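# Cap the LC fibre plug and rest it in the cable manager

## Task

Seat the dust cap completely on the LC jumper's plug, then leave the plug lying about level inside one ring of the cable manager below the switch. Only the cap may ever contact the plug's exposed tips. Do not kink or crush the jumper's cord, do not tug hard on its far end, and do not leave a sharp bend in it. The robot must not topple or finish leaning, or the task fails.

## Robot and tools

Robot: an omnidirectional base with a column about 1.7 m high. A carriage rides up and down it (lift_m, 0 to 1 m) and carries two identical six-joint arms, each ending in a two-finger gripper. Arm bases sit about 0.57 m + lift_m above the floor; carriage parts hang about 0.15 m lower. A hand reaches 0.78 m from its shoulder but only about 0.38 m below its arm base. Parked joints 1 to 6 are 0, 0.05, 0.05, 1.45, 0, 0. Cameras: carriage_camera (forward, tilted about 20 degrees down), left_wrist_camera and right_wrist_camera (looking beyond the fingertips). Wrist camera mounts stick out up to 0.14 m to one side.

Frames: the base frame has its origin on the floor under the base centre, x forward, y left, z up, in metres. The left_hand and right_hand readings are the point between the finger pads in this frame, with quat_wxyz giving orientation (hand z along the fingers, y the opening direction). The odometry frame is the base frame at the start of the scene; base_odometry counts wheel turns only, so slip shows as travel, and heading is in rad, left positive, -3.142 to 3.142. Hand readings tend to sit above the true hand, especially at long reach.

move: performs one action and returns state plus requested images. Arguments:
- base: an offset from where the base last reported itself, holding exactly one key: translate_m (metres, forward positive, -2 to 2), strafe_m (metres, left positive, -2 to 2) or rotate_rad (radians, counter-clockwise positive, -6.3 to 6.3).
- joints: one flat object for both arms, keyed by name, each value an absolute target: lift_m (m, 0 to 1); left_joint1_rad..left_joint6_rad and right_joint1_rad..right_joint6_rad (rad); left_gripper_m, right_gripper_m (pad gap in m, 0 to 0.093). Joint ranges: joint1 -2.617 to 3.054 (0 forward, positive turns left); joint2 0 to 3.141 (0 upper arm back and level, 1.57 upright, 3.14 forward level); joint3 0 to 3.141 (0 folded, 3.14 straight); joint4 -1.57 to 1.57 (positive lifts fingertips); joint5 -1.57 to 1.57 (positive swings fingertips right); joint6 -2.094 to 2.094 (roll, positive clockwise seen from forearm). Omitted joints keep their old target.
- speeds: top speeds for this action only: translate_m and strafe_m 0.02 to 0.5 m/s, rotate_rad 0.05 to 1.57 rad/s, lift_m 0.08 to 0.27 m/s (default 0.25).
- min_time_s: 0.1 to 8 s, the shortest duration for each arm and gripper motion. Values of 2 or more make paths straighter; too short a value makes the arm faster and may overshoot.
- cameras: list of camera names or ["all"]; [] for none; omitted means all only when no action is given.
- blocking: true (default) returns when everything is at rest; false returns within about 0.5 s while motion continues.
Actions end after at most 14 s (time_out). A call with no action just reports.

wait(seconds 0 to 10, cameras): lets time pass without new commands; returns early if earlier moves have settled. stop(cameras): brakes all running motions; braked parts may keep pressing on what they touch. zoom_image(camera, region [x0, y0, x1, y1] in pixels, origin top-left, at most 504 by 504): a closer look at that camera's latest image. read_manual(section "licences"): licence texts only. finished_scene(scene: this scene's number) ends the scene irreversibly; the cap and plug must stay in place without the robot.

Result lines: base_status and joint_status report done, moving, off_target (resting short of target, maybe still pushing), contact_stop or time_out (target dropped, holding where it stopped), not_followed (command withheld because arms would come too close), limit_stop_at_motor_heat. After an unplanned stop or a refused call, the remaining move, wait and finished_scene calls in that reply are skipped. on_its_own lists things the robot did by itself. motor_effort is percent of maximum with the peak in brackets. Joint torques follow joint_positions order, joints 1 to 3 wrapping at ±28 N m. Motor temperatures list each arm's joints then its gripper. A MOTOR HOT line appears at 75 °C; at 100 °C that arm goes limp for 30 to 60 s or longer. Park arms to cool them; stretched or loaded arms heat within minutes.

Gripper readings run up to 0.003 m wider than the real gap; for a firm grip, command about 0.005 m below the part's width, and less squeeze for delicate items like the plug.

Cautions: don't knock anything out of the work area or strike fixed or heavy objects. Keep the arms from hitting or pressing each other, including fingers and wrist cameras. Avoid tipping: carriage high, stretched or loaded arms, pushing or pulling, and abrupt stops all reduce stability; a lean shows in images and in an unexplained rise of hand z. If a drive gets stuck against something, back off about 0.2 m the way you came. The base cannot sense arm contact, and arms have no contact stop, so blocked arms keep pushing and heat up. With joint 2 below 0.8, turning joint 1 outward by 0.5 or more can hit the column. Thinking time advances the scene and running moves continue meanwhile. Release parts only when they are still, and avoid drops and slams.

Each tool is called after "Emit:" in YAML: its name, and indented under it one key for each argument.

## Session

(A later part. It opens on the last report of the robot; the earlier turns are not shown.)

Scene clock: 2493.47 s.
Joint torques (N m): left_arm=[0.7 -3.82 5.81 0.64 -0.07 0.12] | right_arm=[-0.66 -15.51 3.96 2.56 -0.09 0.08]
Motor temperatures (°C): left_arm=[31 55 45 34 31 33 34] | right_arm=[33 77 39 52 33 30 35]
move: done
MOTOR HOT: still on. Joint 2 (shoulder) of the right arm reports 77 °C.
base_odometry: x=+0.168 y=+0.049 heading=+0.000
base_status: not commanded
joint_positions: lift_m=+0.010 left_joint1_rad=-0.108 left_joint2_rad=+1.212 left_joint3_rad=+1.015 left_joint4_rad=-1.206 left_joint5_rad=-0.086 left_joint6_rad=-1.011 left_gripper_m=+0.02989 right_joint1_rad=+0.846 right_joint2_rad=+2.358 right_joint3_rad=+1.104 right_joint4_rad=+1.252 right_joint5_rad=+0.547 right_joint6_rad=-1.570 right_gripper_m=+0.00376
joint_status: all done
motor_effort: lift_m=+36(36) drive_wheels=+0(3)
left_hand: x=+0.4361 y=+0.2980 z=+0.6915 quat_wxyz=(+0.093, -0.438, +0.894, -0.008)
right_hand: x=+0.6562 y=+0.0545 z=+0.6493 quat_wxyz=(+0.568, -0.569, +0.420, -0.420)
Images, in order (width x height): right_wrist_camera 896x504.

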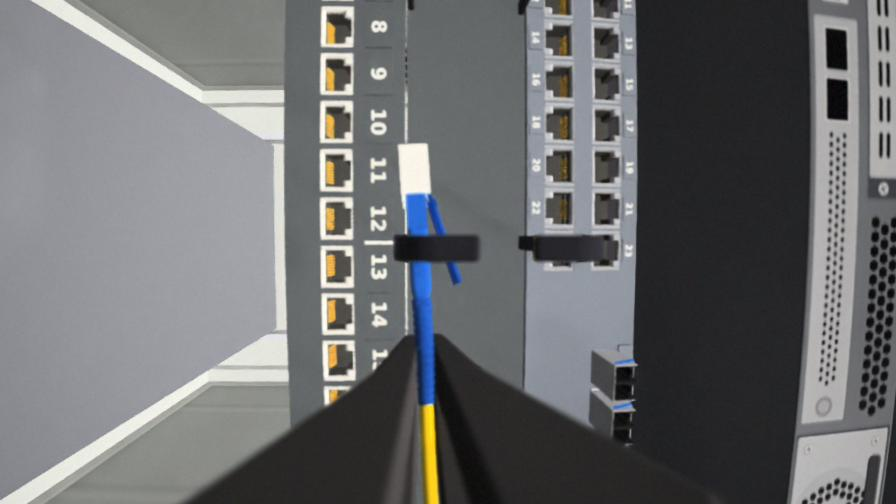

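Emit:
move:
  joints: {"right_gripper_m": 0.024}
  min_time_s: 2.5

Emit:
move:
  base: {"translate_m": -0.12}
  speeds: {"translate_m": 0.07}
  cameras: ["right_wrist_camera", "carriage_camera"]

Emit:
zoom_image:
  camera: "right_wrist_camera"
  region: [350, 150, 510, 350]

Scene clock: 2500.53 s.
Joint torques (N m): left_arm=[0.66 -3.84 5.78 0.64 -0.08 0.12] | right_arm=[-0.68 -15.51 3.96 2.56 -0.09 0.08]
Motor temperatures (°C): left_arm=[31 55 45 34 31 33 34] | right_arm=[33 77 39 51 33 30 35]
move: done
MOTOR HOT: still on. Joint 2 (shoulder) of the right arm reports 77 °C.
base_odometry: x=+0.168 y=+0.049 heading=+0.000
base_status: not commanded
joint_positions: lift_m=+0.010 left_joint1_rad=-0.108 left_joint2_rad=+1.212 left_joint3_rad=+1.015 left_joint4_rad=-1.206 left_joint5_rad=-0.086 left_joint6_rad=-1.011 left_gripper_m=+0.02989 right_joint1_rad=+0.846 right_joint2_rad=+2.358 right_joint3_rad=+1.104 right_joint4_rad=+1.252 right_joint5_rad=+0.547 right_joint6_rad=-1.570 right_gripper_m=+0.02389
joint_status: all done
motor_effort: lift_m=+36(36) drive_wheels=-1(4)
left_hand: x=+0.4361 y=+0.2980 z=+0.6915 quat_wxyz=(+0.093, -0.438, +0.894, -0.008)
right_hand: x=+0.6562 y=+0.0545 z=+0.6494 quat_wxyz=(+0.568, -0.569, +0.420, -0.420)
pictures: none

Scene clock: 2502.83 s.
Joint torques (N m): left_arm=[0.7 -3.88 5.75 0.62 -0.08 0.12] | right_arm=[-0.36 -15.41 3.93 2.51 -0.08 0.07]
Motor temperatures (°C): left_arm=[31 55 45 34 31 33 34] | right_arm=[33 77 39 51 33 30 35]
move: done
MOTOR HOT: still on. Joint 2 (shoulder) of the right arm reports 77 °C.
base_odometry: x=+0.048 y=+0.049 heading=-0.001
base_status: done
joint_positions: lift_m=+0.010 left_joint1_rad=-0.108 left_joint2_rad=+1.212 left_joint3_rad=+1.015 left_joint4_rad=-1.204 left_joint5_rad=-0.086 left_joint6_rad=-1.011 left_gripper_m=+0.02989 right_joint1_rad=+0.842 right_joint2_rad=+2.356 right_joint3_rad=+1.104 right_joint4_rad=+1.255 right_joint5_rad=+0.545 right_joint6_rad=-1.570 right_gripper_m=+0.02389
joint_status: not commanded
motor_effort: lift_m=+36(36) drive_wheels=+2(15)
left_hand: x=+0.4366 y=+0.2980 z=+0.6916 quat_wxyz=(+0.094, -0.438, +0.894, -0.008)
right_hand: x=+0.6575 y=+0.0532 z=+0.6511 quat_wxyz=(+0.570, -0.567, +0.421, -0.420)
pictures: carriage_camera, right_wrist_camera
Images, in order (width x height): carriage_camera 896x504, right_wrist_camera 896x504.

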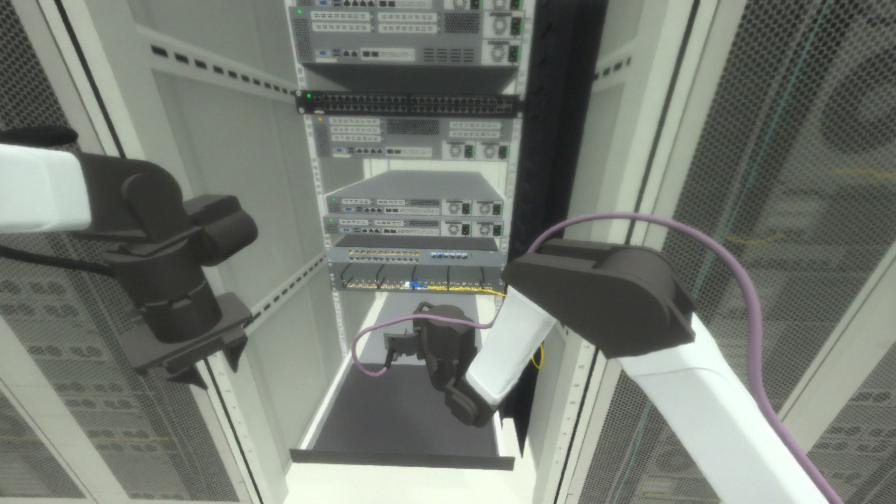

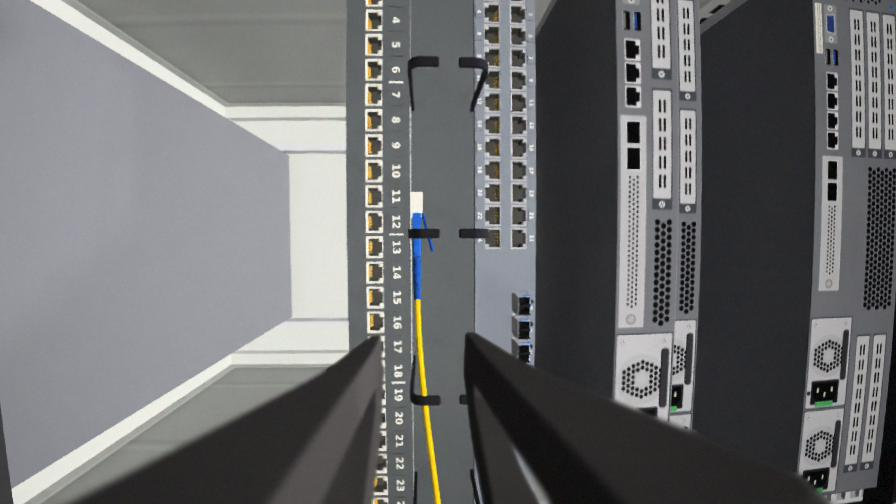

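Scaled by 2.520 from the camera's image (finer frame: 1280x720).

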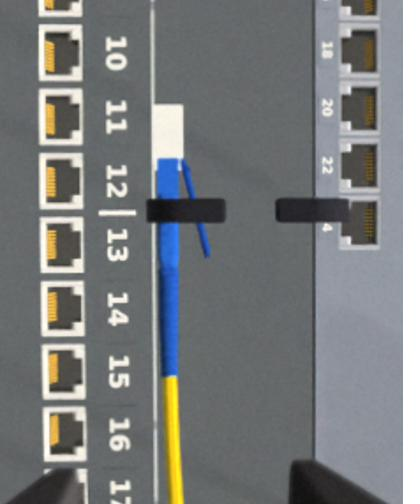

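Emit:
finished_scene:
  scene: 1

The scene is finished: the task was done.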